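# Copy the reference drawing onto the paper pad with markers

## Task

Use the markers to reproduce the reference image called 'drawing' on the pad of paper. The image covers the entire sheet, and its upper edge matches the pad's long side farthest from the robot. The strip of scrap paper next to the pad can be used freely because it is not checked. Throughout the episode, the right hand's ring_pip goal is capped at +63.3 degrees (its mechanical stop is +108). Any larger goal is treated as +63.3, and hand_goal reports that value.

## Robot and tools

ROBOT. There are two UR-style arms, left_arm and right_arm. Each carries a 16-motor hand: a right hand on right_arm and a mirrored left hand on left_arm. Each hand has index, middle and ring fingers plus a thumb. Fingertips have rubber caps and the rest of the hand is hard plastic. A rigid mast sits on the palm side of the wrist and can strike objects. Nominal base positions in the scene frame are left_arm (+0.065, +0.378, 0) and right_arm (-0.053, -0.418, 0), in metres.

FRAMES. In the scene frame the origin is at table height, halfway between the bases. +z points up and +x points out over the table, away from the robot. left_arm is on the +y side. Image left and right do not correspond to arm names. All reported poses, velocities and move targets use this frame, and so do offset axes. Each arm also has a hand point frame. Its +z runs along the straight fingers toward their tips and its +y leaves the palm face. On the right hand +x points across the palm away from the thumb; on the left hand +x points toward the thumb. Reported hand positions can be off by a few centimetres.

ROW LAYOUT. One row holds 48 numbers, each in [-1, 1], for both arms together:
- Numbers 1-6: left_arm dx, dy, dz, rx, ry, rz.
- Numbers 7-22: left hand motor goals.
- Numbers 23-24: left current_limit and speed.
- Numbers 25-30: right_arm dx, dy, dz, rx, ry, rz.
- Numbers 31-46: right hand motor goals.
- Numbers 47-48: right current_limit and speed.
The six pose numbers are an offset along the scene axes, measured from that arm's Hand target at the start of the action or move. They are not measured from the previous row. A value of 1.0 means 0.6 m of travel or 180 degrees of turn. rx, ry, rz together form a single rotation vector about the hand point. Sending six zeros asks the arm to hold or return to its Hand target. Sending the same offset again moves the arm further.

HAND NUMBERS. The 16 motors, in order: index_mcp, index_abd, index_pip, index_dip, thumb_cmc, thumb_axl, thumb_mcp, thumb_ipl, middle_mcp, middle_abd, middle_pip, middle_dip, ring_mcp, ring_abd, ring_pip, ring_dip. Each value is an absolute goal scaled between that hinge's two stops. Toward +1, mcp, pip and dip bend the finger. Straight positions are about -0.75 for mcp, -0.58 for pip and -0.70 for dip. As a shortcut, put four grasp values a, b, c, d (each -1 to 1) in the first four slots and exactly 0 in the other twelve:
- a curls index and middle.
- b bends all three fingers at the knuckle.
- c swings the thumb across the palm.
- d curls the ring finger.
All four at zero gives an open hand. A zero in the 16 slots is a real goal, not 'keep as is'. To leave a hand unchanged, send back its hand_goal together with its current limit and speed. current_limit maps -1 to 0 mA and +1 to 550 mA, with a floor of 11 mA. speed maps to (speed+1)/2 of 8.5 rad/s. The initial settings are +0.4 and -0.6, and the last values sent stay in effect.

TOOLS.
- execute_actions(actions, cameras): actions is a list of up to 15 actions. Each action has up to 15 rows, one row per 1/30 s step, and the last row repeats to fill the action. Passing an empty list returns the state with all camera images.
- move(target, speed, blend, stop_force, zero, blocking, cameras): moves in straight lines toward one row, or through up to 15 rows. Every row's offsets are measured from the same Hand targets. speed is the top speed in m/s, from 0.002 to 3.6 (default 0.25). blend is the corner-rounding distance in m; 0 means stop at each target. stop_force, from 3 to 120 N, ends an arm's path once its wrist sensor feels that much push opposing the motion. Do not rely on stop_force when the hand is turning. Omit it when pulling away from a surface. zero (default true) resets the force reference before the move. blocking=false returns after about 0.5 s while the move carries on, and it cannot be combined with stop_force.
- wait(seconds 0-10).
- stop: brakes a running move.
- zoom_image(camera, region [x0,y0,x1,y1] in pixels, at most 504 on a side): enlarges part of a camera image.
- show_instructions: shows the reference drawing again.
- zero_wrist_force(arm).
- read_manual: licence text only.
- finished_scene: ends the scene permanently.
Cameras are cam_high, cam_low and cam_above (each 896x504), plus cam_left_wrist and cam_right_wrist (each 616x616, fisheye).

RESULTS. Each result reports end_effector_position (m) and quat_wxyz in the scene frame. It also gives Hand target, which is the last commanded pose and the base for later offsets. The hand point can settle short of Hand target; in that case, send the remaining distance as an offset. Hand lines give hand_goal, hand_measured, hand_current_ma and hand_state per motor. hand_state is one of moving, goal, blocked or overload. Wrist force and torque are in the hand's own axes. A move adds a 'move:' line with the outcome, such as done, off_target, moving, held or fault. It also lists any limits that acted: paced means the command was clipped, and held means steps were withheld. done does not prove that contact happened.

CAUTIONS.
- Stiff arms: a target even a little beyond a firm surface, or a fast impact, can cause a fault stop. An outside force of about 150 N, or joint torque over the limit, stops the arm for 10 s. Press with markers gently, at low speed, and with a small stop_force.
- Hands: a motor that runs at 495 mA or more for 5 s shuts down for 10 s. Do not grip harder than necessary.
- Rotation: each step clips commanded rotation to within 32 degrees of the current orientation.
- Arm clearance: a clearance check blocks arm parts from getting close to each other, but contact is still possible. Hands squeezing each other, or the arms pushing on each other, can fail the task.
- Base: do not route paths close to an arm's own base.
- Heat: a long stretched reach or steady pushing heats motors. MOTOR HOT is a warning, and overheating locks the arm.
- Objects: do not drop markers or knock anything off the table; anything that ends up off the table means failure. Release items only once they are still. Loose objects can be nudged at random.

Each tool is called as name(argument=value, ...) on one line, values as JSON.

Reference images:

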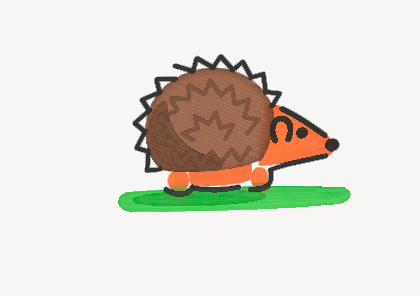

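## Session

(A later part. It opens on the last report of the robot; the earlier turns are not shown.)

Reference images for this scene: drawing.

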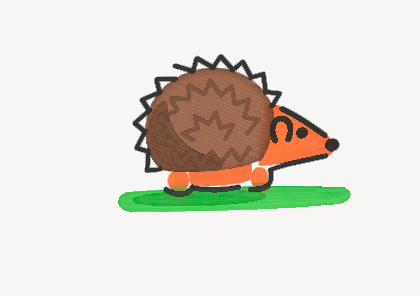

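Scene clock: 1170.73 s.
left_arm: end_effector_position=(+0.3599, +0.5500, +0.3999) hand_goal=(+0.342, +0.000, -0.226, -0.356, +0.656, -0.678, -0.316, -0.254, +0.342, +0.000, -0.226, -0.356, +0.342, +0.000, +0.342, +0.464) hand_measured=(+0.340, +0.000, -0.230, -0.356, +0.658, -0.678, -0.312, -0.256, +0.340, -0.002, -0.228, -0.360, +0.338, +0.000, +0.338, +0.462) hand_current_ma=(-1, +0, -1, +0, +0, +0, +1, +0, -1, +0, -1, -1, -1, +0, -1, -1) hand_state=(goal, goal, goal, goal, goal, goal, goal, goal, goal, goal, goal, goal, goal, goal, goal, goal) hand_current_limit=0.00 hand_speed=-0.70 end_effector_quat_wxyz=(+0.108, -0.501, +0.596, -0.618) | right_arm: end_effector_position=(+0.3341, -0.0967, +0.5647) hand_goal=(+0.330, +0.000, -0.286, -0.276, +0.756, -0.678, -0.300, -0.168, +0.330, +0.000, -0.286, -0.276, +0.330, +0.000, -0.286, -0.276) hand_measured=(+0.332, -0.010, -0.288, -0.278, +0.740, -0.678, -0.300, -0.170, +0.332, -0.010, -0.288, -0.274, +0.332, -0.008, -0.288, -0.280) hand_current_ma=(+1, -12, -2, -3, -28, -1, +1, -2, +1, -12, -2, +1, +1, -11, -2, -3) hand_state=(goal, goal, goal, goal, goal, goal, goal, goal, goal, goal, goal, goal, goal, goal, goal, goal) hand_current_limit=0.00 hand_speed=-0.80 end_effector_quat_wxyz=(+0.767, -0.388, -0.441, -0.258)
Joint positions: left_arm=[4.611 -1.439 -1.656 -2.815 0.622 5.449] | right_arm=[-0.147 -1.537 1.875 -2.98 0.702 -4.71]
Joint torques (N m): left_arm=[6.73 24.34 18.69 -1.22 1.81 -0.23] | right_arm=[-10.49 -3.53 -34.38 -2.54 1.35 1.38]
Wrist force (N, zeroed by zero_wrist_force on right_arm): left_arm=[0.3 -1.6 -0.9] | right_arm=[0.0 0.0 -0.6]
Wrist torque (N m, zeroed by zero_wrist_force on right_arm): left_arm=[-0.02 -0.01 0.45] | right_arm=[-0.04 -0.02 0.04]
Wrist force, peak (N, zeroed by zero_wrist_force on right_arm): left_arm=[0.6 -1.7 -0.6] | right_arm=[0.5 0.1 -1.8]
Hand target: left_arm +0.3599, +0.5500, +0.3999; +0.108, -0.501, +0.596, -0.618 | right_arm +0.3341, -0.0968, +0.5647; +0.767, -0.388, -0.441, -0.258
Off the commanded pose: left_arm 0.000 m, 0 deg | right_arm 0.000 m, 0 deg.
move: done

execute_actions(actions=[])

show_instructions()

Scene clock: 1219.43 s.
left_arm: end_effector_position=(+0.3599, +0.5500, +0.3999) hand_goal=(+0.342, +0.000, -0.226, -0.356, +0.656, -0.678, -0.316, -0.254, +0.342, +0.000, -0.226, -0.356, +0.342, +0.000, +0.342, +0.464) hand_measured=(+0.340, +0.000, -0.230, -0.356, +0.658, -0.678, -0.312, -0.256, +0.340, -0.002, -0.228, -0.360, +0.338, +0.000, +0.338, +0.462) hand_current_ma=(-1, +0, -1, +0, +0, +0, +1, +0, -1, +0, -1, -1, -1, +0, -1, -1) hand_state=(goal, goal, goal, goal, goal, goal, goal, goal, goal, goal, goal, goal, goal, goal, goal, goal) hand_current_limit=0.00 hand_speed=-0.70 end_effector_quat_wxyz=(+0.108, -0.501, +0.596, -0.618) | right_arm: end_effector_position=(+0.3341, -0.0968, +0.5647) hand_goal=(+0.330, +0.000, -0.286, -0.276, +0.756, -0.678, -0.300, -0.168, +0.330, +0.000, -0.286, -0.276, +0.330, +0.000, -0.286, -0.276) hand_measured=(+0.332, -0.010, -0.288, -0.278, +0.740, -0.678, -0.300, -0.170, +0.332, -0.010, -0.288, -0.274, +0.332, -0.008, -0.288, -0.280) hand_current_ma=(+1, -12, -2, -3, -28, -1, +1, -2, +1, -12, -2, +1, +1, -11, -2, -3) hand_state=(goal, goal, goal, goal, goal, goal, goal, goal, goal, goal, goal, goal, goal, goal, goal, goal) hand_current_limit=0.00 hand_speed=-0.80 end_effector_quat_wxyz=(+0.767, -0.388, -0.441, -0.258)
Joint positions: left_arm=[4.611 -1.439 -1.656 -2.815 0.622 5.449] | right_arm=[-0.147 -1.537 1.875 -2.98 0.702 -4.71]
Joint velocities: within noise
Joint torques (N m): left_arm=[7.78 24.58 19.73 -1.22 1.82 -0.18] | right_arm=[-9.73 -4.14 -33.98 -2.41 2.66 1.41]
Wrist force (N, zeroed by zero_wrist_force on right_arm): left_arm=[0.5 -1.5 -0.8] | right_arm=[0.1 -0.3 -0.6]
Wrist torque (N m, zeroed by zero_wrist_force on right_arm): left_arm=[-0.01 -0.03 0.46] | right_arm=[-0.09 -0.03 0.03]
Wrist force, peak (N, zeroed by zero_wrist_force on right_arm): left_arm=[0.6 -1.7 -0.8] | right_arm=[0.4 0.2 -0.9]
Hand target: left_arm +0.3599, +0.5500, +0.3999; +0.108, -0.501, +0.596, -0.618 | right_arm +0.3341, -0.0968, +0.5647; +0.767, -0.388, -0.441, -0.258
Off the commanded pose: left_arm 0.000 m, 0 deg | right_arm 0.000 m, 0 deg.

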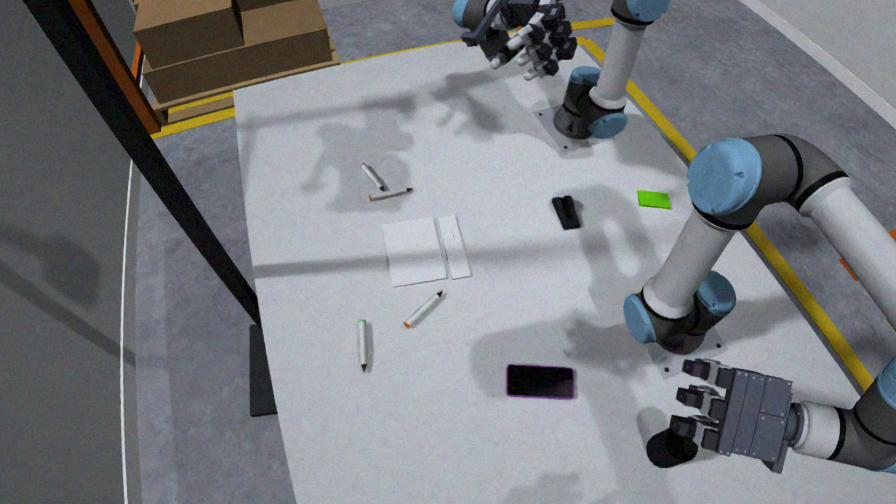

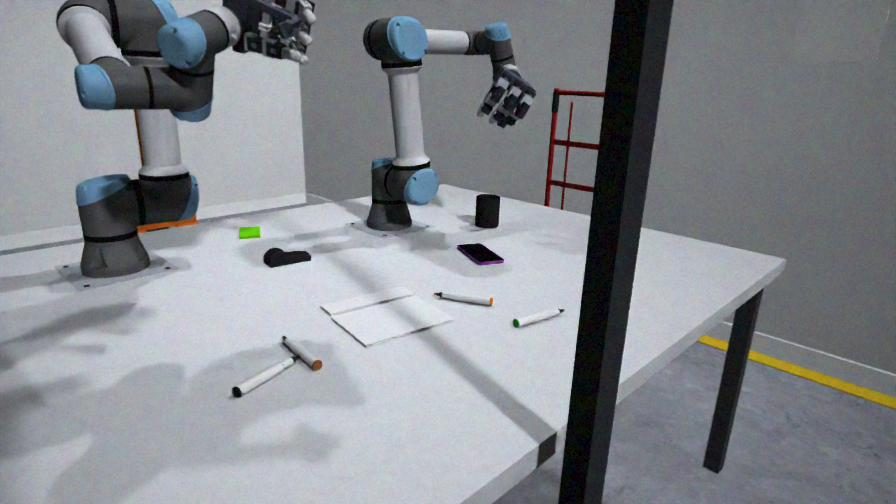

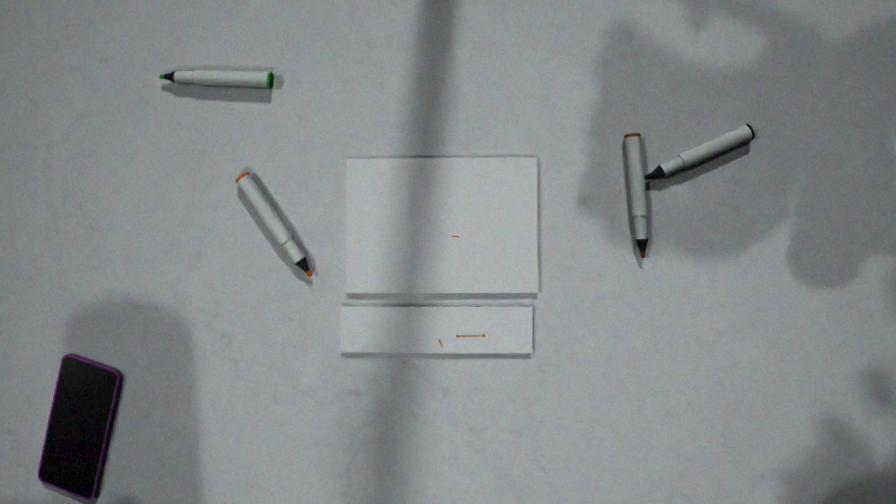

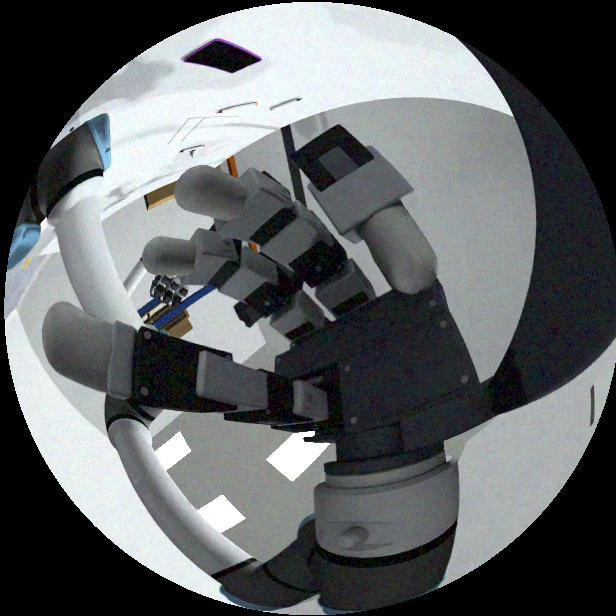

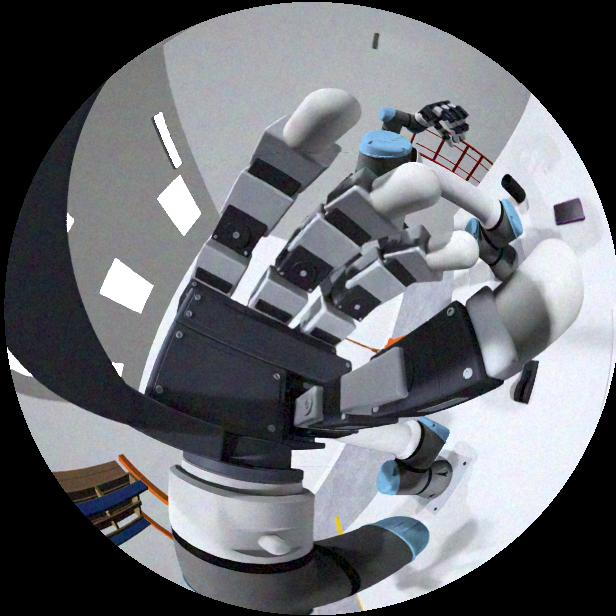

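Reference images for this scene: drawing.

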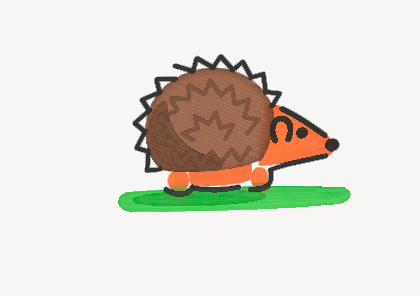

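move(target=[0,0,0,0,0,0,0.342,0,-0.226,-0.355,0.657,-0.677,-0.315,-0.254,0.342,0,-0.226,-0.355,0.342,0,0.343,0.464,0,-0.7, 0.2388,-0.0272,-0.095,0.0566,0.4968,0,0.33,0,-0.285,-0.275,0.757,-0.677,-0.3,-0.168,0.33,0,-0.285,-0.275,0.33,0,-0.285,-0.275,0,-0.8], speed=0.25)

Scene clock: 1224.60 s.
left_arm: end_effector_position=(+0.3599, +0.5500, +0.3999) hand_goal=(+0.342, +0.000, -0.226, -0.356, +0.656, -0.678, -0.316, -0.254, +0.342, +0.000, -0.226, -0.356, +0.342, +0.000, +0.342, +0.464) hand_measured=(+0.340, +0.000, -0.230, -0.356, +0.658, -0.678, -0.312, -0.256, +0.340, -0.002, -0.228, -0.360, +0.338, +0.000, +0.338, +0.462) hand_current_ma=(-1, +0, -1, +0, +0, +0, +1, +0, -1, +0, -1, -1, -1, +0, -1, -1) hand_state=(goal, goal, goal, goal, goal, goal, goal, goal, goal, goal, goal, goal, goal, goal, goal, goal) hand_current_limit=0.00 hand_speed=-0.70 end_effector_quat_wxyz=(+0.108, -0.501, +0.596, -0.618) | right_arm: end_effector_position=(+0.4774, -0.1131, +0.5077) hand_goal=(+0.330, +0.000, -0.286, -0.276, +0.756, -0.678, -0.300, -0.168, +0.330, +0.000, -0.286, -0.276, +0.330, +0.000, -0.286, -0.276) hand_measured=(+0.334, +0.000, -0.288, -0.278, +0.756, -0.678, -0.300, -0.170, +0.336, +0.000, -0.288, -0.274, +0.336, +0.000, -0.288, -0.280) hand_current_ma=(+6, -1, -1, -3, +1, -1, +0, -2, +7, -1, -1, +1, +7, +0, -1, -3) hand_state=(goal, goal, goal, goal, goal, goal, goal, goal, goal, goal, goal, goal, goal, goal, goal, goal) hand_current_limit=0.00 hand_speed=-0.80 end_effector_quat_wxyz=(+0.883, -0.395, +0.248, +0.055)
Joint positions: left_arm=[4.611 -1.439 -1.656 -2.815 0.622 5.449] | right_arm=[-0.147 -1.546 1.846 -1.372 0.7 -4.709]
Joint torques (N m): left_arm=[7.39 22.88 18.39 -1.27 1.69 -0.37] | right_arm=[8.8 -39.95 -8.18 -1.82 0.11 1.75]
Wrist force (N, zeroed by zero_wrist_force on right_arm): left_arm=[0.4 -1.4 -0.7] | right_arm=[1.0 -0.4 -1.5]
Wrist torque (N m, zeroed by zero_wrist_force on right_arm): left_arm=[-0.01 -0.02 0.45] | right_arm=[-0.07 -0.70 -0.06]
Wrist force, peak (N, zeroed by zero_wrist_force on right_arm): left_arm=[0.6 -1.9 -0.9] | right_arm=[1.7 -0.3 -1.8]
Hand target: left_arm +0.3599, +0.5500, +0.3999; +0.108, -0.501, +0.596, -0.618 | right_arm +0.4773, -0.1131, +0.5077; +0.883, -0.395, +0.248, +0.055
Off the commanded pose: left_arm 0.000 m, 0 deg | right_arm 0.000 m, 0 deg.
move: done

move(target=[0,0,0,0,0,0,0.342,0,-0.226,-0.355,0.657,-0.677,-0.315,-0.254,0.342,0,-0.226,-0.355,0.342,0,0.343,0.464,0,-0.7, -0.0943,0.0108,-0.2403,0.0566,0.4968,0,0.33,0,-0.285,-0.275,0.757,-0.677,-0.3,-0.168,0.33,0,-0.285,-0.275,0.33,0,-0.285,-0.275,0,-0.8], speed=0.25, cameras=["cam_low"])

Scene clock: 1230.40 s.
left_arm: end_effector_position=(+0.3599, +0.5500, +0.3999) hand_goal=(+0.342, +0.000, -0.226, -0.356, +0.656, -0.678, -0.316, -0.254, +0.342, +0.000, -0.226, -0.356, +0.342, +0.000, +0.342, +0.464) hand_measured=(+0.340, +0.000, -0.230, -0.356, +0.658, -0.678, -0.312, -0.256, +0.340, -0.002, -0.228, -0.360, +0.338, +0.000, +0.338, +0.462) hand_current_ma=(-1, +0, -1, +0, +0, +0, +1, +0, -1, +0, -1, -1, -1, +0, -1, -1) hand_state=(goal, goal, goal, goal, goal, goal, goal, goal, goal, goal, goal, goal, goal, goal, goal, goal) hand_current_limit=0.00 hand_speed=-0.70 end_effector_quat_wxyz=(+0.108, -0.501, +0.596, -0.618) | right_arm: end_effector_position=(+0.4209, -0.1066, +0.3635) hand_goal=(+0.330, +0.000, -0.286, -0.276, +0.756, -0.678, -0.300, -0.168, +0.330, +0.000, -0.286, -0.276, +0.330, +0.000, -0.286, -0.276) hand_measured=(+0.328, +0.002, -0.288, -0.278, +0.764, -0.678, -0.300, -0.170, +0.328, +0.002, -0.288, -0.274, +0.328, +0.002, -0.288, -0.280) hand_current_ma=(-1, +1, -1, -3, +11, -1, +0, -2, -1, +1, -1, +1, -1, +1, -1, -3) hand_state=(goal, goal, goal, goal, goal, goal, goal, goal, goal, goal, goal, goal, goal, goal, goal, goal) hand_current_limit=0.00 hand_speed=-0.80 end_effector_quat_wxyz=(+0.482, -0.170, +0.791, +0.336)
Joint positions: left_arm=[4.611 -1.439 -1.656 -2.815 0.622 5.449] | right_arm=[-0.147 -1.512 1.812 0.202 0.699 -4.713]
Joint torques (N m): left_arm=[7.55 23.54 18.86 -1.28 1.87 -0.46] | right_arm=[-8.97 -39.01 -15.36 0.22 1.1 1.31]
Wrist force (N, zeroed by zero_wrist_force on right_arm): left_arm=[0.6 -1.6 -0.7] | right_arm=[1.7 0.1 -1.8]
Wrist torque (N m, zeroed by zero_wrist_force on right_arm): left_arm=[-0.03 -0.04 0.47] | right_arm=[-0.22 -0.88 -0.06]
Wrist force, peak (N, zeroed by zero_wrist_force on right_arm): left_arm=[0.9 -1.6 -0.8] | right_arm=[2.4 -0.5 -2.0]
Hand target: left_arm +0.3599, +0.5500, +0.3999; +0.108, -0.501, +0.596, -0.618 | right_arm +0.4208, -0.1066, +0.3635; +0.482, -0.170, +0.791, +0.336
Off the commanded pose: left_arm 0.000 m, 0 deg | right_arm 0.000 m, 0 deg.
move: done
Images, in order (width x height): cam_low 896x504.

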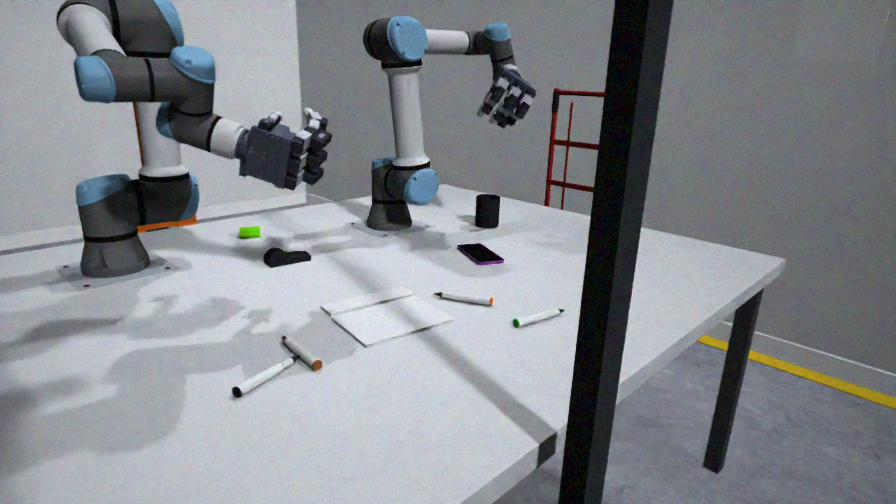

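move(target=[[0,0,0,0,0,0,0.342,0,-0.226,-0.355,0.657,-0.677,-0.315,-0.254,0.342,0,-0.226,-0.355,0.342,0,0.343,0.464,0,-0.7, 0,0,0,0.4454,0.4777,-0.2125,0.33,0,-0.285,-0.275,0.757,-0.677,-0.3,-0.168,0.33,0,-0.285,-0.275,0.33,0,-0.285,-0.275,0,-0.8]], speed=0.4)

Scene clock: 1264.97 s.
left_arm: end_effector_position=(+0.3599, +0.5500, +0.3999) hand_goal=(+0.342, +0.000, -0.226, -0.356, +0.656, -0.678, -0.316, -0.254, +0.342, +0.000, -0.226, -0.356, +0.342, +0.000, +0.342, +0.464) hand_measured=(+0.340, +0.000, -0.230, -0.356, +0.658, -0.678, -0.312, -0.256, +0.340, -0.002, -0.228, -0.360, +0.338, +0.000, +0.338, +0.462) hand_current_ma=(-1, +0, -1, +0, +0, +0, +1, +0, -1, +0, -1, -1, -1, +0, -1, -1) hand_state=(goal, goal, goal, goal, goal, goal, goal, goal, goal, goal, goal, goal, goal, goal, goal, goal) hand_current_limit=0.00 hand_speed=-0.70 end_effector_quat_wxyz=(+0.108, -0.501, +0.596, -0.618) | right_arm: end_effector_position=(+0.4207, -0.1065, +0.3637) hand_goal=(+0.330, +0.000, -0.286, -0.276, +0.756, -0.678, -0.300, -0.168, +0.330, +0.000, -0.286, -0.276, +0.330, +0.000, -0.286, -0.276) hand_measured=(+0.328, +0.000, -0.288, -0.278, +0.752, -0.678, -0.300, -0.170, +0.328, +0.000, -0.288, -0.274, +0.328, +0.000, -0.288, -0.278) hand_current_ma=(-3, +0, -1, -3, -5, -1, +0, -2, -3, +0, -1, +1, -3, +0, -1, -3) hand_state=(goal, goal, goal, goal, goal, goal, goal, goal, goal, goal, goal, goal, goal, goal, goal, goal) hand_current_limit=0.00 hand_speed=-0.80 end_effector_quat_wxyz=(-0.069, +0.617, +0.524, +0.584)
Joint positions: left_arm=[4.611 -1.439 -1.656 -2.815 0.622 5.449] | right_arm=[0.213 -1.683 1.899 0.154 1.026 -2.356]
Joint torques (N m): left_arm=[7.63 23.65 16.99 -1.18 1.76 -0.61] | right_arm=[-10.1 -0.52 -6.85 -2.74 -1.48 1.52]
Wrist force (N, zeroed by zero_wrist_force on right_arm): left_arm=[0.6 -1.5 -0.7] | right_arm=[0.0 0.0 -0.6]
Wrist torque (N m, zeroed by zero_wrist_force on right_arm): left_arm=[-0.02 -0.03 0.46] | right_arm=[-0.26 0.02 0.10]
Wrist force, peak (N, zeroed by zero_wrist_force on right_arm): left_arm=[0.6 -1.9 -0.7] | right_arm=[2.0 0.3 -2.0]
Hand target: left_arm +0.3599, +0.5500, +0.3999; +0.108, -0.501, +0.596, -0.618 | right_arm +0.4208, -0.1066, +0.3635; -0.069, +0.617, +0.523, +0.584
Off the commanded pose: left_arm 0.000 m, 0 deg | right_arm 0.000 m, 0 deg.
move: done

move(target=[[0,0,0,0,0,0,0.342,0,-0.226,-0.355,0.657,-0.677,-0.315,-0.254,0.342,0,-0.226,-0.355,0.342,0,0.343,0.464,0,-0.7, 0.3735,-0.2408,-0.1892,0.2636,0.5859,-0.0586,0.33,0,-0.285,-0.275,0.757,-0.677,-0.315,-0.168,0.33,0,-0.285,-0.275,0.33,-0.12,-0.285,-0.275,0,-0.8]], speed=0.25, cameras=["cam_low","cam_right_wrist"])

Scene clock: 1283.60 s.
left_arm: end_effector_position=(+0.3599, +0.5500, +0.3999) hand_goal=(+0.342, +0.000, -0.226, -0.356, +0.656, -0.678, -0.316, -0.254, +0.342, +0.000, -0.226, -0.356, +0.342, +0.000, +0.342, +0.464) hand_measured=(+0.340, +0.000, -0.230, -0.356, +0.658, -0.678, -0.312, -0.256, +0.340, -0.002, -0.228, -0.360, +0.338, +0.000, +0.338, +0.462) hand_current_ma=(-1, +0, -1, +0, +0, +0, +1, +0, -1, +0, -1, -1, -1, +0, -1, -1) hand_state=(goal, goal, goal, goal, goal, goal, goal, goal, goal, goal, goal, goal, goal, goal, goal, goal) hand_current_limit=0.00 hand_speed=-0.70 end_effector_quat_wxyz=(+0.108, -0.501, +0.596, -0.618) | right_arm: end_effector_position=(+0.6449, -0.2512, +0.2498) hand_goal=(+0.330, +0.000, -0.286, -0.276, +0.756, -0.678, -0.316, -0.168, +0.330, +0.000, -0.286, -0.276, +0.330, -0.120, -0.286, -0.276) hand_measured=(+0.328, -0.002, -0.288, -0.278, +0.750, -0.678, -0.312, -0.170, +0.328, -0.002, -0.288, -0.274, +0.328, -0.120, -0.288, -0.278) hand_current_ma=(-3, -1, -1, -3, -7, -1, +5, -2, -3, -1, -1, +1, -3, -1, -1, -3) hand_state=(goal, goal, goal, goal, goal, goal, goal, goal, goal, goal, goal, goal, goal, goal, goal, goal) hand_current_limit=0.00 hand_speed=-0.80 end_effector_quat_wxyz=(-0.609, +0.793, -0.026, +0.020)
Joint positions: left_arm=[4.611 -1.439 -1.656 -2.815 0.622 5.449] | right_arm=[-0.269 -0.423 0.421 2.142 0.312 -2.163]
Joint torques (N m): left_arm=[6.77 24.34 16.28 -1.23 2.07 -0.6] | right_arm=[9.77 -80.39 -7.26 3 -2.45 1.12]
Wrist force (N, zeroed by zero_wrist_force on right_arm): left_arm=[0.5 -1.6 -0.8] | right_arm=[1.1 -0.2 -1.0]
Wrist torque (N m, zeroed by zero_wrist_force on right_arm): left_arm=[-0.03 -0.02 0.45] | right_arm=[0.27 -0.46 0.05]
Wrist force, peak (N, zeroed by zero_wrist_force on right_arm): left_arm=[0.7 -1.9 -0.7] | right_arm=[1.4 -1.9 -0.9]
Hand target: left_arm +0.3599, +0.5500, +0.3999; +0.108, -0.501, +0.596, -0.618 | right_arm +0.6449, -0.2511, +0.2500; -0.609, +0.793, -0.026, +0.020
Off the commanded pose: left_arm 0.000 m, 0 deg | right_arm 0.000 m, 0 deg.
move: done
Images, in order (width x height): cam_low 896x504, cam_right_wrist 616x616.

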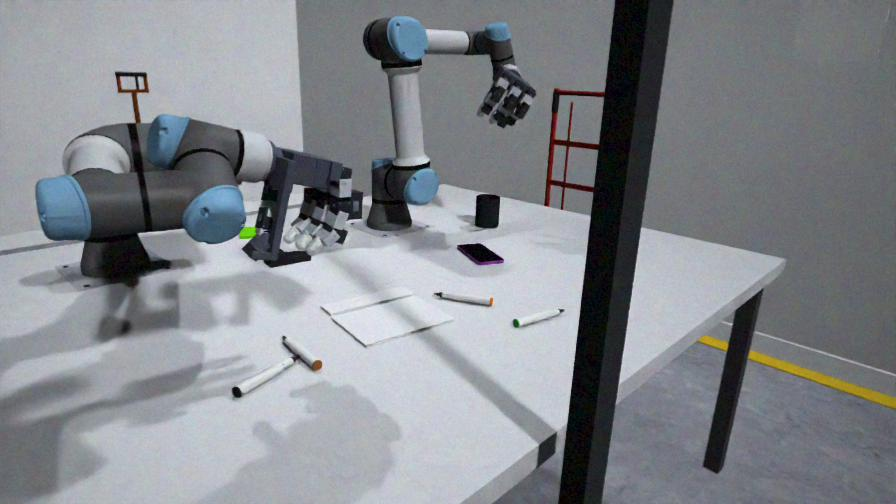

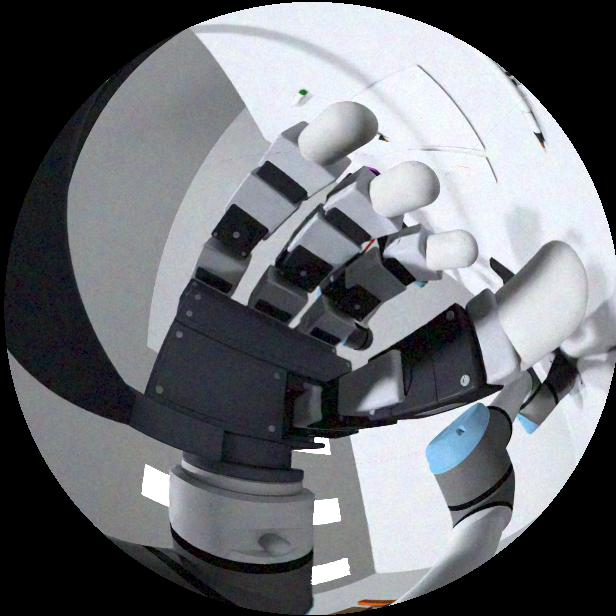

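move(target=[[0,0,0,0,0,0,0.342,0,-0.226,-0.355,0.657,-0.677,-0.315,-0.254,0.342,0,-0.226,-0.355,0.342,0,0.343,0.464,0,-0.7, 0,0,-0.2167,0,0,0,0.33,0,-0.285,-0.275,0.757,-0.677,-0.315,-0.168,0.33,0,-0.285,-0.275,0.33,-0.12,-0.285,-0.275,0,-0.8]], speed=0.2, cameras=["cam_low","cam_above","cam_right_wrist"])

zoom_image(camera="cam_right_wrist", region=[320, 120, 600, 400])

Scene clock: 1299.50 s.
left_arm: end_effector_position=(+0.3599, +0.5500, +0.3999) hand_goal=(+0.342, +0.000, -0.226, -0.356, +0.656, -0.678, -0.316, -0.254, +0.342, +0.000, -0.226, -0.356, +0.342, +0.000, +0.342, +0.464) hand_measured=(+0.340, +0.000, -0.230, -0.356, +0.658, -0.678, -0.312, -0.256, +0.340, -0.002, -0.228, -0.360, +0.338, +0.000, +0.338, +0.462) hand_current_ma=(-1, +0, -1, +0, +0, +0, +1, +0, -1, +0, -1, -1, -1, +0, -1, -1) hand_state=(goal, goal, goal, goal, goal, goal, goal, goal, goal, goal, goal, goal, goal, goal, goal, goal) hand_current_limit=0.00 hand_speed=-0.70 end_effector_quat_wxyz=(+0.108, -0.501, +0.596, -0.618) | right_arm: end_effector_position=(+0.6448, -0.2511, +0.1198) hand_goal=(+0.330, +0.000, -0.286, -0.276, +0.756, -0.678, -0.316, -0.168, +0.330, +0.000, -0.286, -0.276, +0.330, -0.120, -0.286, -0.276) hand_measured=(+0.328, -0.002, -0.288, -0.278, +0.750, -0.678, -0.312, -0.170, +0.328, -0.002, -0.288, -0.274, +0.328, -0.120, -0.288, -0.278) hand_current_ma=(-3, -1, -1, -3, -7, -1, +5, -2, -3, -1, -1, +1, -3, -1, -1, -3) hand_state=(goal, goal, goal, goal, goal, goal, goal, goal, goal, goal, goal, goal, goal, goal, goal, goal) hand_current_limit=0.00 hand_speed=-0.80 end_effector_quat_wxyz=(-0.609, +0.793, -0.026, +0.020)
Joint positions: left_arm=[4.611 -1.439 -1.656 -2.815 0.622 5.449] | right_arm=[-0.269 -0.344 0.598 1.887 0.311 -2.163]
Joint torques (N m): left_arm=[6.97 23.98 17.06 -1.09 2.03 -0.7] | right_arm=[1.3 -81.46 -28.5 3.5 -2.23 -0.78]
Wrist force (N, zeroed by zero_wrist_force on right_arm): left_arm=[0.5 -1.9 -0.7] | right_arm=[0.9 -0.2 -1.0]
Wrist torque (N m, zeroed by zero_wrist_force on right_arm): left_arm=[-0.08 -0.02 0.46] | right_arm=[0.28 -0.43 0.03]
Wrist force, peak (N, zeroed by zero_wrist_force on right_arm): left_arm=[0.7 -1.8 -0.6] | right_arm=[1.0 -2.3 -1.5]
Hand target: left_arm +0.3599, +0.5500, +0.3999; +0.108, -0.501, +0.596, -0.618 | right_arm +0.6449, -0.2511, +0.1200; -0.609, +0.793, -0.026, +0.020
Off the commanded pose: left_arm 0.000 m, 0 deg | right_arm 0.000 m, 0 deg.
move: done
Images, in order (width x height): cam_low 896x504, cam_above 896x504, cam_right_wrist 616x616.

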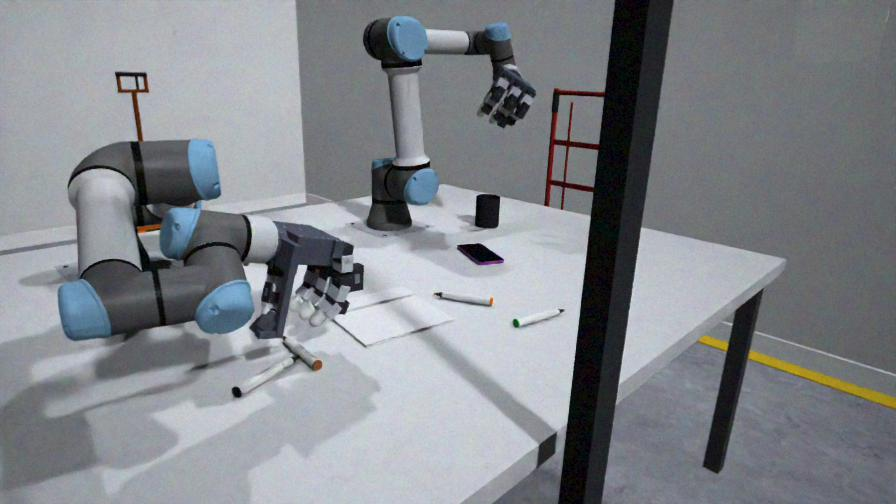

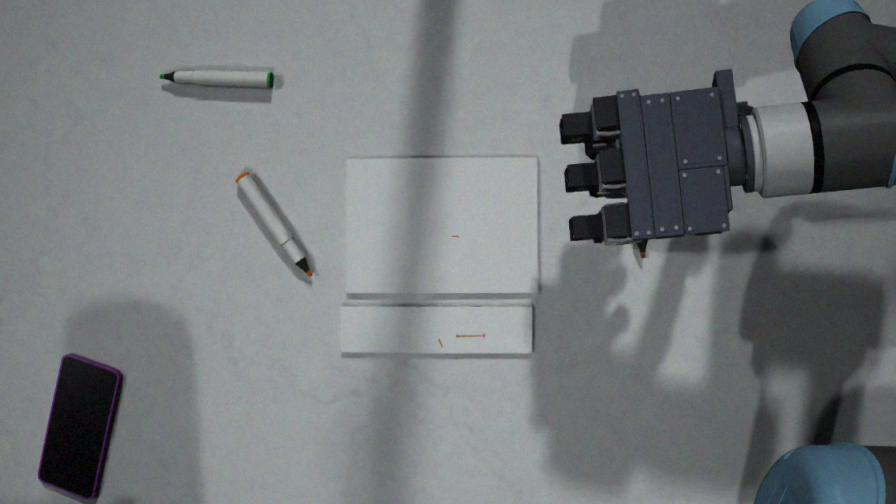

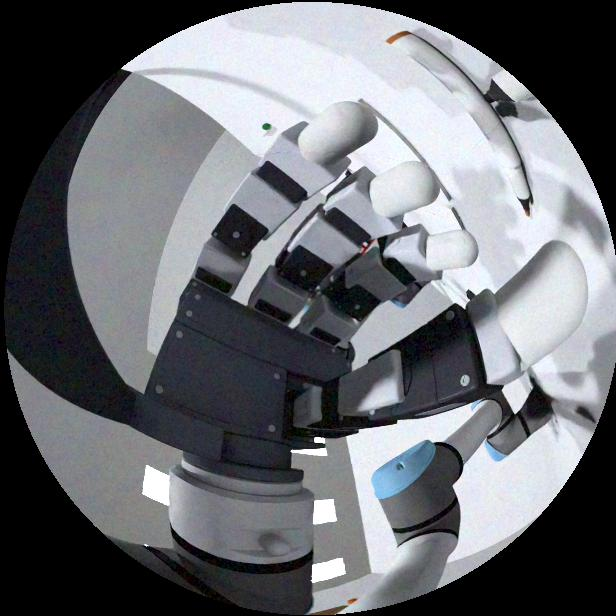

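Scaled by 1.800 from the camera's 616x616 image, which has a finer 880x880 frame.

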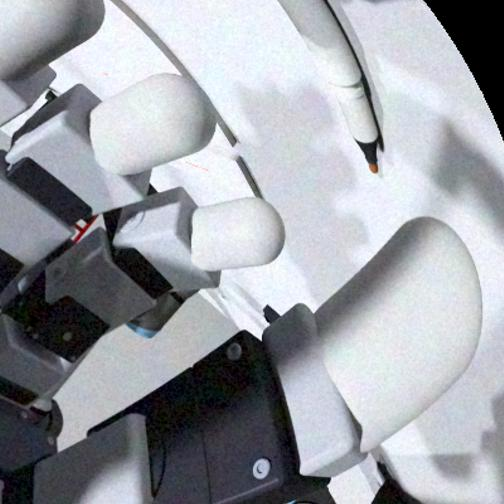

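zoom_image(camera="cam_right_wrist", region=[370, 10, 560, 230])

Scaled by 2.291 from the camera's 616x616 image, which has a finer 880x880 frame.

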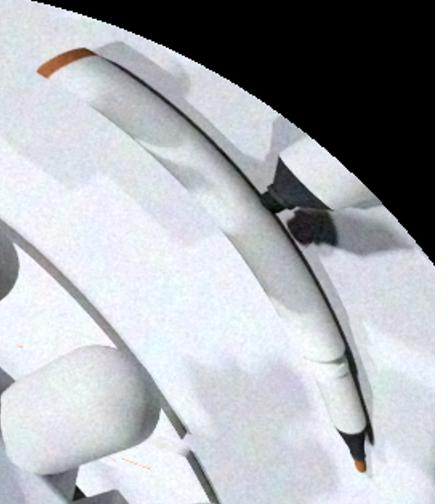

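zoom_image(camera="cam_above", region=[540, 50, 780, 290])

Scaled by 2.100.

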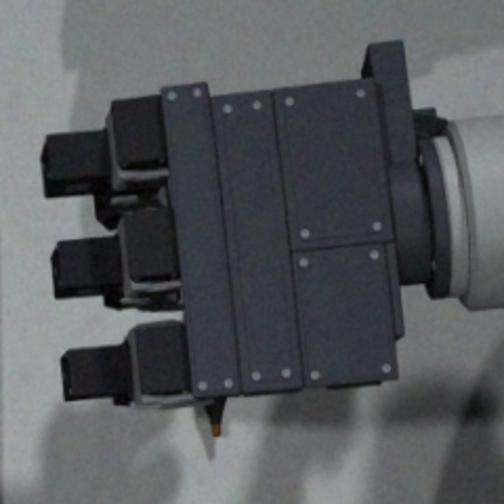

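move(target=[[0,0,0,0,0,0,0.342,0,-0.226,-0.355,0.657,-0.677,-0.315,-0.254,0.342,0,-0.226,-0.355,0.342,0,0.343,0.464,0,-0.7, 0.0245,0.0042,-0.0333,0,0,0,0.33,0,-0.285,-0.275,0.757,-0.677,-0.315,-0.168,0.33,0,-0.285,-0.275,0.33,-0.12,-0.285,-0.275,0,-0.8]], speed=0.1, cameras=["cam_right_wrist"])

zoom_image(camera="cam_right_wrist", region=[350, 10, 570, 230])

Scene clock: 1326.80 s.
left_arm: end_effector_position=(+0.3599, +0.5500, +0.3999) hand_goal=(+0.342, +0.000, -0.226, -0.356, +0.656, -0.678, -0.316, -0.254, +0.342, +0.000, -0.226, -0.356, +0.342, +0.000, +0.342, +0.464) hand_measured=(+0.340, +0.000, -0.230, -0.356, +0.658, -0.678, -0.312, -0.256, +0.340, -0.002, -0.228, -0.360, +0.338, +0.000, +0.338, +0.462) hand_current_ma=(-1, +0, -1, +0, +0, +0, +1, +0, -1, +0, -1, -1, -1, +0, -1, -1) hand_state=(goal, goal, goal, goal, goal, goal, goal, goal, goal, goal, goal, goal, goal, goal, goal, goal) hand_current_limit=0.00 hand_speed=-0.70 end_effector_quat_wxyz=(+0.108, -0.501, +0.596, -0.618) | right_arm: end_effector_position=(+0.6595, -0.2485, +0.0998) hand_goal=(+0.330, +0.000, -0.286, -0.276, +0.756, -0.678, -0.316, -0.168, +0.330, +0.000, -0.286, -0.276, +0.330, -0.120, -0.286, -0.276) hand_measured=(+0.328, -0.002, -0.288, -0.278, +0.750, -0.678, -0.312, -0.170, +0.328, -0.002, -0.288, -0.274, +0.328, -0.120, -0.288, -0.278) hand_current_ma=(-2, -1, -1, -3, -7, -1, +5, -2, -3, -1, -1, +1, -3, -1, -1, -3) hand_state=(goal, goal, goal, goal, goal, goal, goal, goal, goal, goal, goal, goal, goal, goal, goal, goal) hand_current_limit=0.00 hand_speed=-0.80 end_effector_quat_wxyz=(-0.609, +0.793, -0.026, +0.020)
Joint positions: left_arm=[4.611 -1.439 -1.656 -2.815 0.622 5.449] | right_arm=[-0.261 -0.252 0.455 1.916 0.307 -2.14]
Joint torques (N m): left_arm=[6.97 22.55 16.4 -1.17 1.69 -0.84] | right_arm=[2.47 -82.81 -4.84 -0.12 0.62 -0.99]
Wrist force (N, zeroed by zero_wrist_force on right_arm): left_arm=[0.5 -1.6 -0.6] | right_arm=[1.1 -0.2 -0.7]
Wrist torque (N m, zeroed by zero_wrist_force on right_arm): left_arm=[-0.04 -0.03 0.46] | right_arm=[0.25 -0.45 -0.06]
Wrist force, peak (N, zeroed by zero_wrist_force on right_arm): left_arm=[0.6 -1.8 -1.0] | right_arm=[1.3 -0.2 -1.3]
Hand target: left_arm +0.3599, +0.5500, +0.3999; +0.108, -0.501, +0.596, -0.618 | right_arm +0.6596, -0.2486, +0.1000; -0.609, +0.793, -0.026, +0.020
Off the commanded pose: left_arm 0.000 m, 0 deg | right_arm 0.000 m, 0 deg.
move: done
Images, in order (width x height): cam_right_wrist 616x616.

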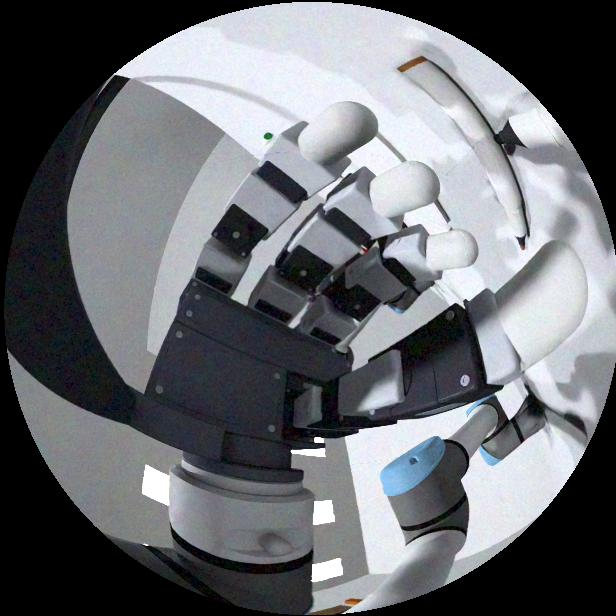

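Scaled by 2.291 from the camera's 616x616 image, which has a finer 880x880 frame.

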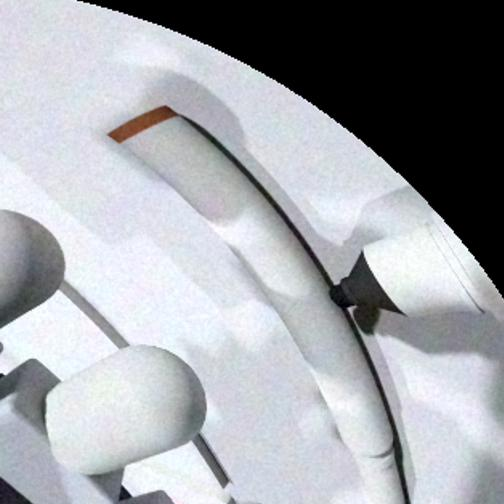

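move(target=[[0,0,0,0,0,0,0.342,0,-0.226,-0.355,0.657,-0.677,-0.315,-0.254,0.342,0,-0.226,-0.355,0.342,0,0.343,0.464,0,-0.7, 0,0,-0.0417,0,0,0,0.33,0,-0.285,-0.275,0.757,-0.677,-0.315,-0.168,0.33,0,-0.285,-0.275,0.33,-0.12,-0.285,-0.275,0,-0.8]], speed=0.05, stop_force=4, cameras=["cam_right_wrist","cam_low"])

zoom_image(camera="cam_right_wrist", region=[350, 50, 600, 300])

Scene clock: 1348.13 s.
left_arm: end_effector_position=(+0.3599, +0.5500, +0.3999) hand_goal=(+0.342, +0.000, -0.226, -0.356, +0.656, -0.678, -0.316, -0.254, +0.342, +0.000, -0.226, -0.356, +0.342, +0.000, +0.342, +0.464) hand_measured=(+0.340, +0.000, -0.230, -0.356, +0.658, -0.678, -0.312, -0.256, +0.340, -0.002, -0.228, -0.360, +0.338, +0.000, +0.338, +0.462) hand_current_ma=(-1, +0, -1, +0, +0, +0, +1, +0, -1, +0, -1, -1, -1, +0, -1, -1) hand_state=(goal, goal, goal, goal, goal, goal, goal, goal, goal, goal, goal, goal, goal, goal, goal, goal) hand_current_limit=0.00 hand_speed=-0.70 end_effector_quat_wxyz=(+0.108, -0.501, +0.596, -0.618) | right_arm: end_effector_position=(+0.6596, -0.2486, +0.0750) hand_goal=(+0.330, +0.000, -0.286, -0.276, +0.756, -0.678, -0.316, -0.168, +0.330, +0.000, -0.286, -0.276, +0.330, -0.120, -0.286, -0.276) hand_measured=(+0.328, -0.002, -0.288, -0.278, +0.750, -0.678, -0.312, -0.170, +0.328, -0.002, -0.288, -0.274, +0.328, -0.120, -0.288, -0.278) hand_current_ma=(-2, -1, -1, -3, -7, -1, +5, -2, -3, -1, -1, +1, -3, -1, -1, -3) hand_state=(goal, goal, goal, goal, goal, goal, goal, goal, goal, goal, goal, goal, goal, goal, goal, goal) hand_current_limit=0.00 hand_speed=-0.80 end_effector_quat_wxyz=(-0.609, +0.793, -0.026, +0.020)
Joint positions: left_arm=[4.611 -1.439 -1.656 -2.815 0.622 5.449] | right_arm=[-0.261 -0.223 0.46 1.882 0.307 -2.14]
Joint torques (N m): left_arm=[6.39 24.78 15.12 -1.04 1.92 -0.99] | right_arm=[-4.62 -82.86 -30.91 4.5 -2.57 1.67]
Wrist force (N, zeroed by zero_wrist_force on right_arm): left_arm=[0.7 -1.3 -0.7] | right_arm=[1.1 -0.2 -1.1]
Wrist torque (N m, zeroed by zero_wrist_force on right_arm): left_arm=[0.00 -0.05 0.47] | right_arm=[0.29 -0.45 -0.07]
Wrist force, peak (N, zeroed by zero_wrist_force on right_arm): left_arm=[0.7 -1.8 -0.7] | right_arm=[1.0 -1.4 -1.1]
Hand target: left_arm +0.3599, +0.5500, +0.3999; +0.108, -0.501, +0.596, -0.618 | right_arm +0.6596, -0.2486, +0.0750; -0.609, +0.793, -0.026, +0.020
Off the commanded pose: left_arm 0.000 m, 0 deg | right_arm 0.000 m, 0 deg.
move: done
Images, in order (width x height): cam_low 896x504, cam_right_wrist 616x616.

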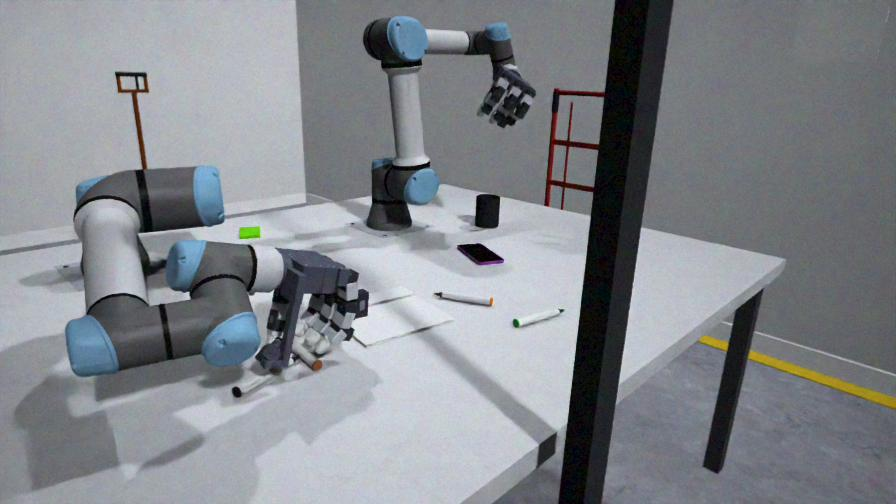

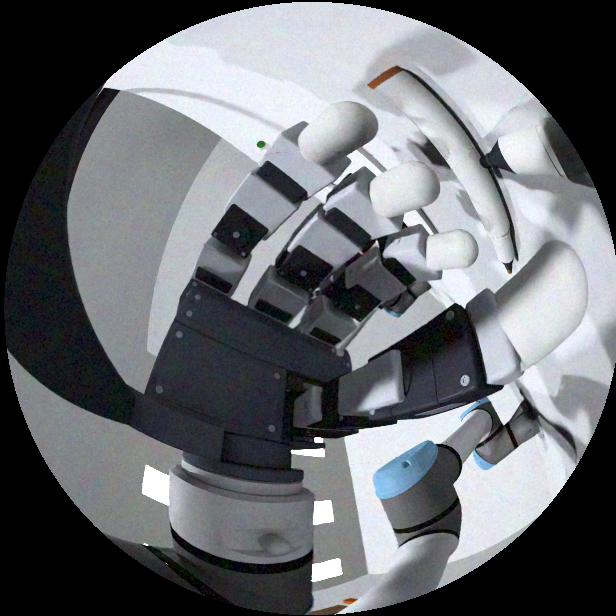

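Scaled by 2.016 from the camera's 616x616 image, which has a finer 880x880 frame.

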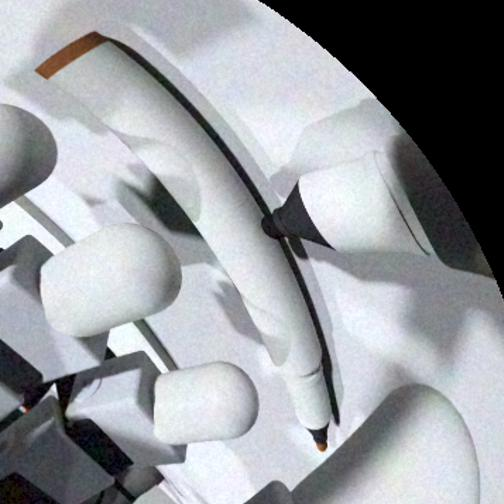

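move(target=[[0,0,0,0,0,0,0.342,0,-0.226,-0.355,0.657,-0.677,-0.315,-0.254,0.342,0,-0.226,-0.355,0.342,0,0.343,0.464,0,-0.7, 0.0011,0.0167,0,0,0,0.0111,0.33,0,-0.285,-0.275,0.757,-0.677,-0.315,-0.168,0.33,0,-0.285,-0.275,0.33,-0.12,-0.285,-0.275,0,-0.8]], speed=0.05)

move(target=[[0,0,0,0,0,0,0.342,0,-0.226,-0.355,0.657,-0.677,-0.315,-0.254,0.342,0,-0.226,-0.355,0.342,0,0.343,0.464,0,-0.7, 0,0,-0.0217,0,0,0,0.33,0,-0.285,-0.275,0.757,-0.677,-0.315,-0.168,0.33,0,-0.285,-0.275,0.33,-0.12,-0.285,-0.275,0,-0.8]], speed=0.03, stop_force=4, cameras=["cam_right_wrist"])

zoom_image(camera="cam_right_wrist", region=[330, 50, 600, 320])

Scene clock: 1362.77 s.
left_arm: end_effector_position=(+0.3599, +0.5500, +0.3999) hand_goal=(+0.342, +0.000, -0.226, -0.356, +0.656, -0.678, -0.316, -0.254, +0.342, +0.000, -0.226, -0.356, +0.342, +0.000, +0.342, +0.464) hand_measured=(+0.340, +0.000, -0.230, -0.356, +0.658, -0.678, -0.312, -0.256, +0.340, -0.002, -0.228, -0.360, +0.338, +0.000, +0.338, +0.462) hand_current_ma=(-1, +0, -1, +0, +0, +0, +1, +0, -1, +0, -1, -1, -1, +0, -1, -1) hand_state=(goal, goal, goal, goal, goal, goal, goal, goal, goal, goal, goal, goal, goal, goal, goal, goal) hand_current_limit=0.00 hand_speed=-0.70 end_effector_quat_wxyz=(+0.108, -0.501, +0.596, -0.618) | right_arm: end_effector_position=(+0.6602, -0.2384, +0.0748) hand_goal=(+0.330, +0.000, -0.286, -0.276, +0.756, -0.678, -0.316, -0.168, +0.330, +0.000, -0.286, -0.276, +0.330, -0.120, -0.286, -0.276) hand_measured=(+0.328, -0.002, -0.288, -0.278, +0.750, -0.678, -0.312, -0.170, +0.328, -0.002, -0.288, -0.274, +0.328, -0.120, -0.288, -0.278) hand_current_ma=(-2, -1, -1, -3, -7, -1, +5, -2, -3, -1, -1, +1, -3, -1, -1, -3) hand_state=(goal, goal, goal, goal, goal, goal, goal, goal, goal, goal, goal, goal, goal, goal, goal, goal) hand_current_limit=0.00 hand_speed=-0.80 end_effector_quat_wxyz=(-0.609, +0.793, -0.012, +0.009) end_effector_velocity=(-0.001, +0.000, -0.002) end_effector_angular_velocity=(-0.001, +0.002, -0.001)
Joint positions: left_arm=[4.611 -1.439 -1.656 -2.815 0.622 5.449] | right_arm=[-0.244 -0.191 0.404 1.953 0.317 -2.19]
Joint velocities: left_arm=[within noise] | right_arm=[-0.001 0 0.005 -0.007 0.001 0.005]
Joint torques (N m): left_arm=[7.45 23.21 15.33 -1.18 1.77 -0.95] | right_arm=[-8.53 -64.95 -5.01 -0.18 -1.29 1.51]
Wrist force (N, zeroed by zero_wrist_force on right_arm): left_arm=[0.4 -1.4 -0.7] | right_arm=[1.1 -0.3 -1.0]
Wrist torque (N m, zeroed by zero_wrist_force on right_arm): left_arm=[-0.02 -0.02 0.45] | right_arm=[0.26 -0.44 0.02]
Wrist force, peak (N, zeroed by zero_wrist_force on right_arm): left_arm=[0.5 -1.8 -0.8] | right_arm=[1.4 -0.5 -1.5]
Hand target: left_arm +0.3599, +0.5500, +0.3999; +0.108, -0.501, +0.596, -0.618 | right_arm +0.6602, -0.2386, +0.0750; -0.609, +0.793, -0.012, +0.009
Off the commanded pose: left_arm 0.000 m, 0 deg | right_arm 0.000 m, 0 deg.
move: done

Scene clock: 1364.60 s.
left_arm: end_effector_position=(+0.3599, +0.5500, +0.3999) hand_goal=(+0.342, +0.000, -0.226, -0.356, +0.656, -0.678, -0.316, -0.254, +0.342, +0.000, -0.226, -0.356, +0.342, +0.000, +0.342, +0.464) hand_measured=(+0.340, +0.000, -0.230, -0.356, +0.658, -0.678, -0.312, -0.256, +0.340, -0.002, -0.228, -0.360, +0.338, +0.000, +0.338, +0.462) hand_current_ma=(-1, +0, -1, +0, +0, +0, +1, +0, -1, +0, -1, -1, -1, +0, -1, -1) hand_state=(goal, goal, goal, goal, goal, goal, goal, goal, goal, goal, goal, goal, goal, goal, goal, goal) hand_current_limit=0.00 hand_speed=-0.70 end_effector_quat_wxyz=(+0.108, -0.501, +0.596, -0.618) | right_arm: end_effector_position=(+0.6602, -0.2386, +0.0620) hand_goal=(+0.330, +0.000, -0.286, -0.276, +0.756, -0.678, -0.316, -0.168, +0.330, +0.000, -0.286, -0.276, +0.330, -0.120, -0.286, -0.276) hand_measured=(+0.328, -0.002, -0.288, -0.278, +0.750, -0.678, -0.312, -0.170, +0.328, -0.002, -0.288, -0.274, +0.328, -0.120, -0.288, -0.278) hand_current_ma=(-2, -1, -1, -3, -7, -1, +5, -2, -3, -1, -1, +1, -3, -1, -1, -3) hand_state=(goal, goal, goal, goal, goal, goal, goal, goal, goal, goal, goal, goal, goal, goal, goal, goal) hand_current_limit=0.00 hand_speed=-0.80 end_effector_quat_wxyz=(-0.609, +0.793, -0.012, +0.009)
Joint positions: left_arm=[4.611 -1.439 -1.656 -2.815 0.622 5.449] | right_arm=[-0.244 -0.174 0.403 1.938 0.317 -2.19]
Joint torques (N m): left_arm=[6.06 24.34 13.91 -1.38 1.72 -0.86] | right_arm=[-10.02 -83.81 -30.68 4.49 -3.04 1.48]
Wrist force (N, zeroed by zero_wrist_force on right_arm): left_arm=[0.4 -1.5 -0.5] | right_arm=[1.0 0.1 -0.7]
Wrist torque (N m, zeroed by zero_wrist_force on right_arm): left_arm=[-0.04 -0.01 0.45] | right_arm=[0.29 -0.45 0.03]
Wrist force, peak (N, zeroed by zero_wrist_force on right_arm): left_arm=[0.8 -1.8 -0.8] | right_arm=[1.2 -0.1 -1.1]
Hand target: left_arm +0.3599, +0.5500, +0.3999; +0.108, -0.501, +0.596, -0.618 | right_arm +0.6602, -0.2386, +0.0620; -0.609, +0.793, -0.012, +0.009
Off the commanded pose: left_arm 0.000 m, 0 deg | right_arm 0.000 m, 0 deg.
move: done
Images, in order (width x height): cam_right_wrist 616x616.

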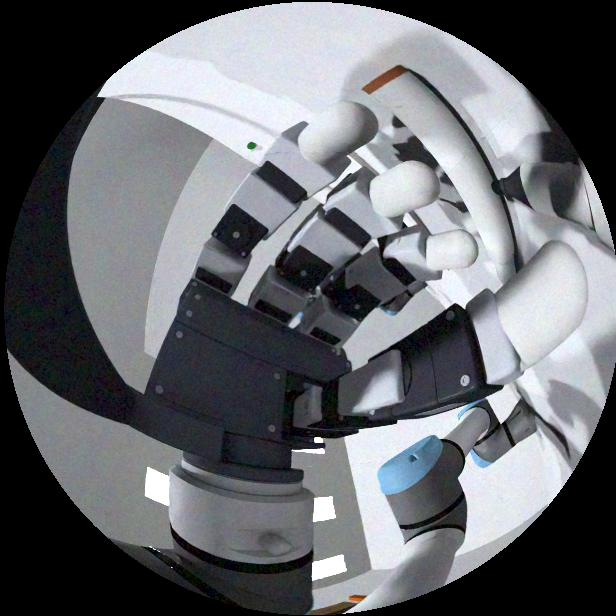

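Scaled by 1.867 from the camera's 616x616 image, which has a finer 880x880 frame.

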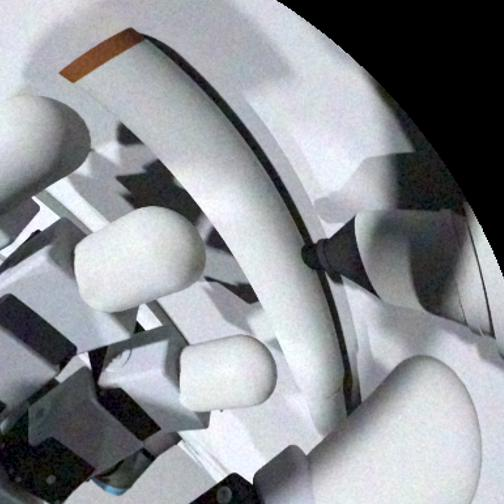

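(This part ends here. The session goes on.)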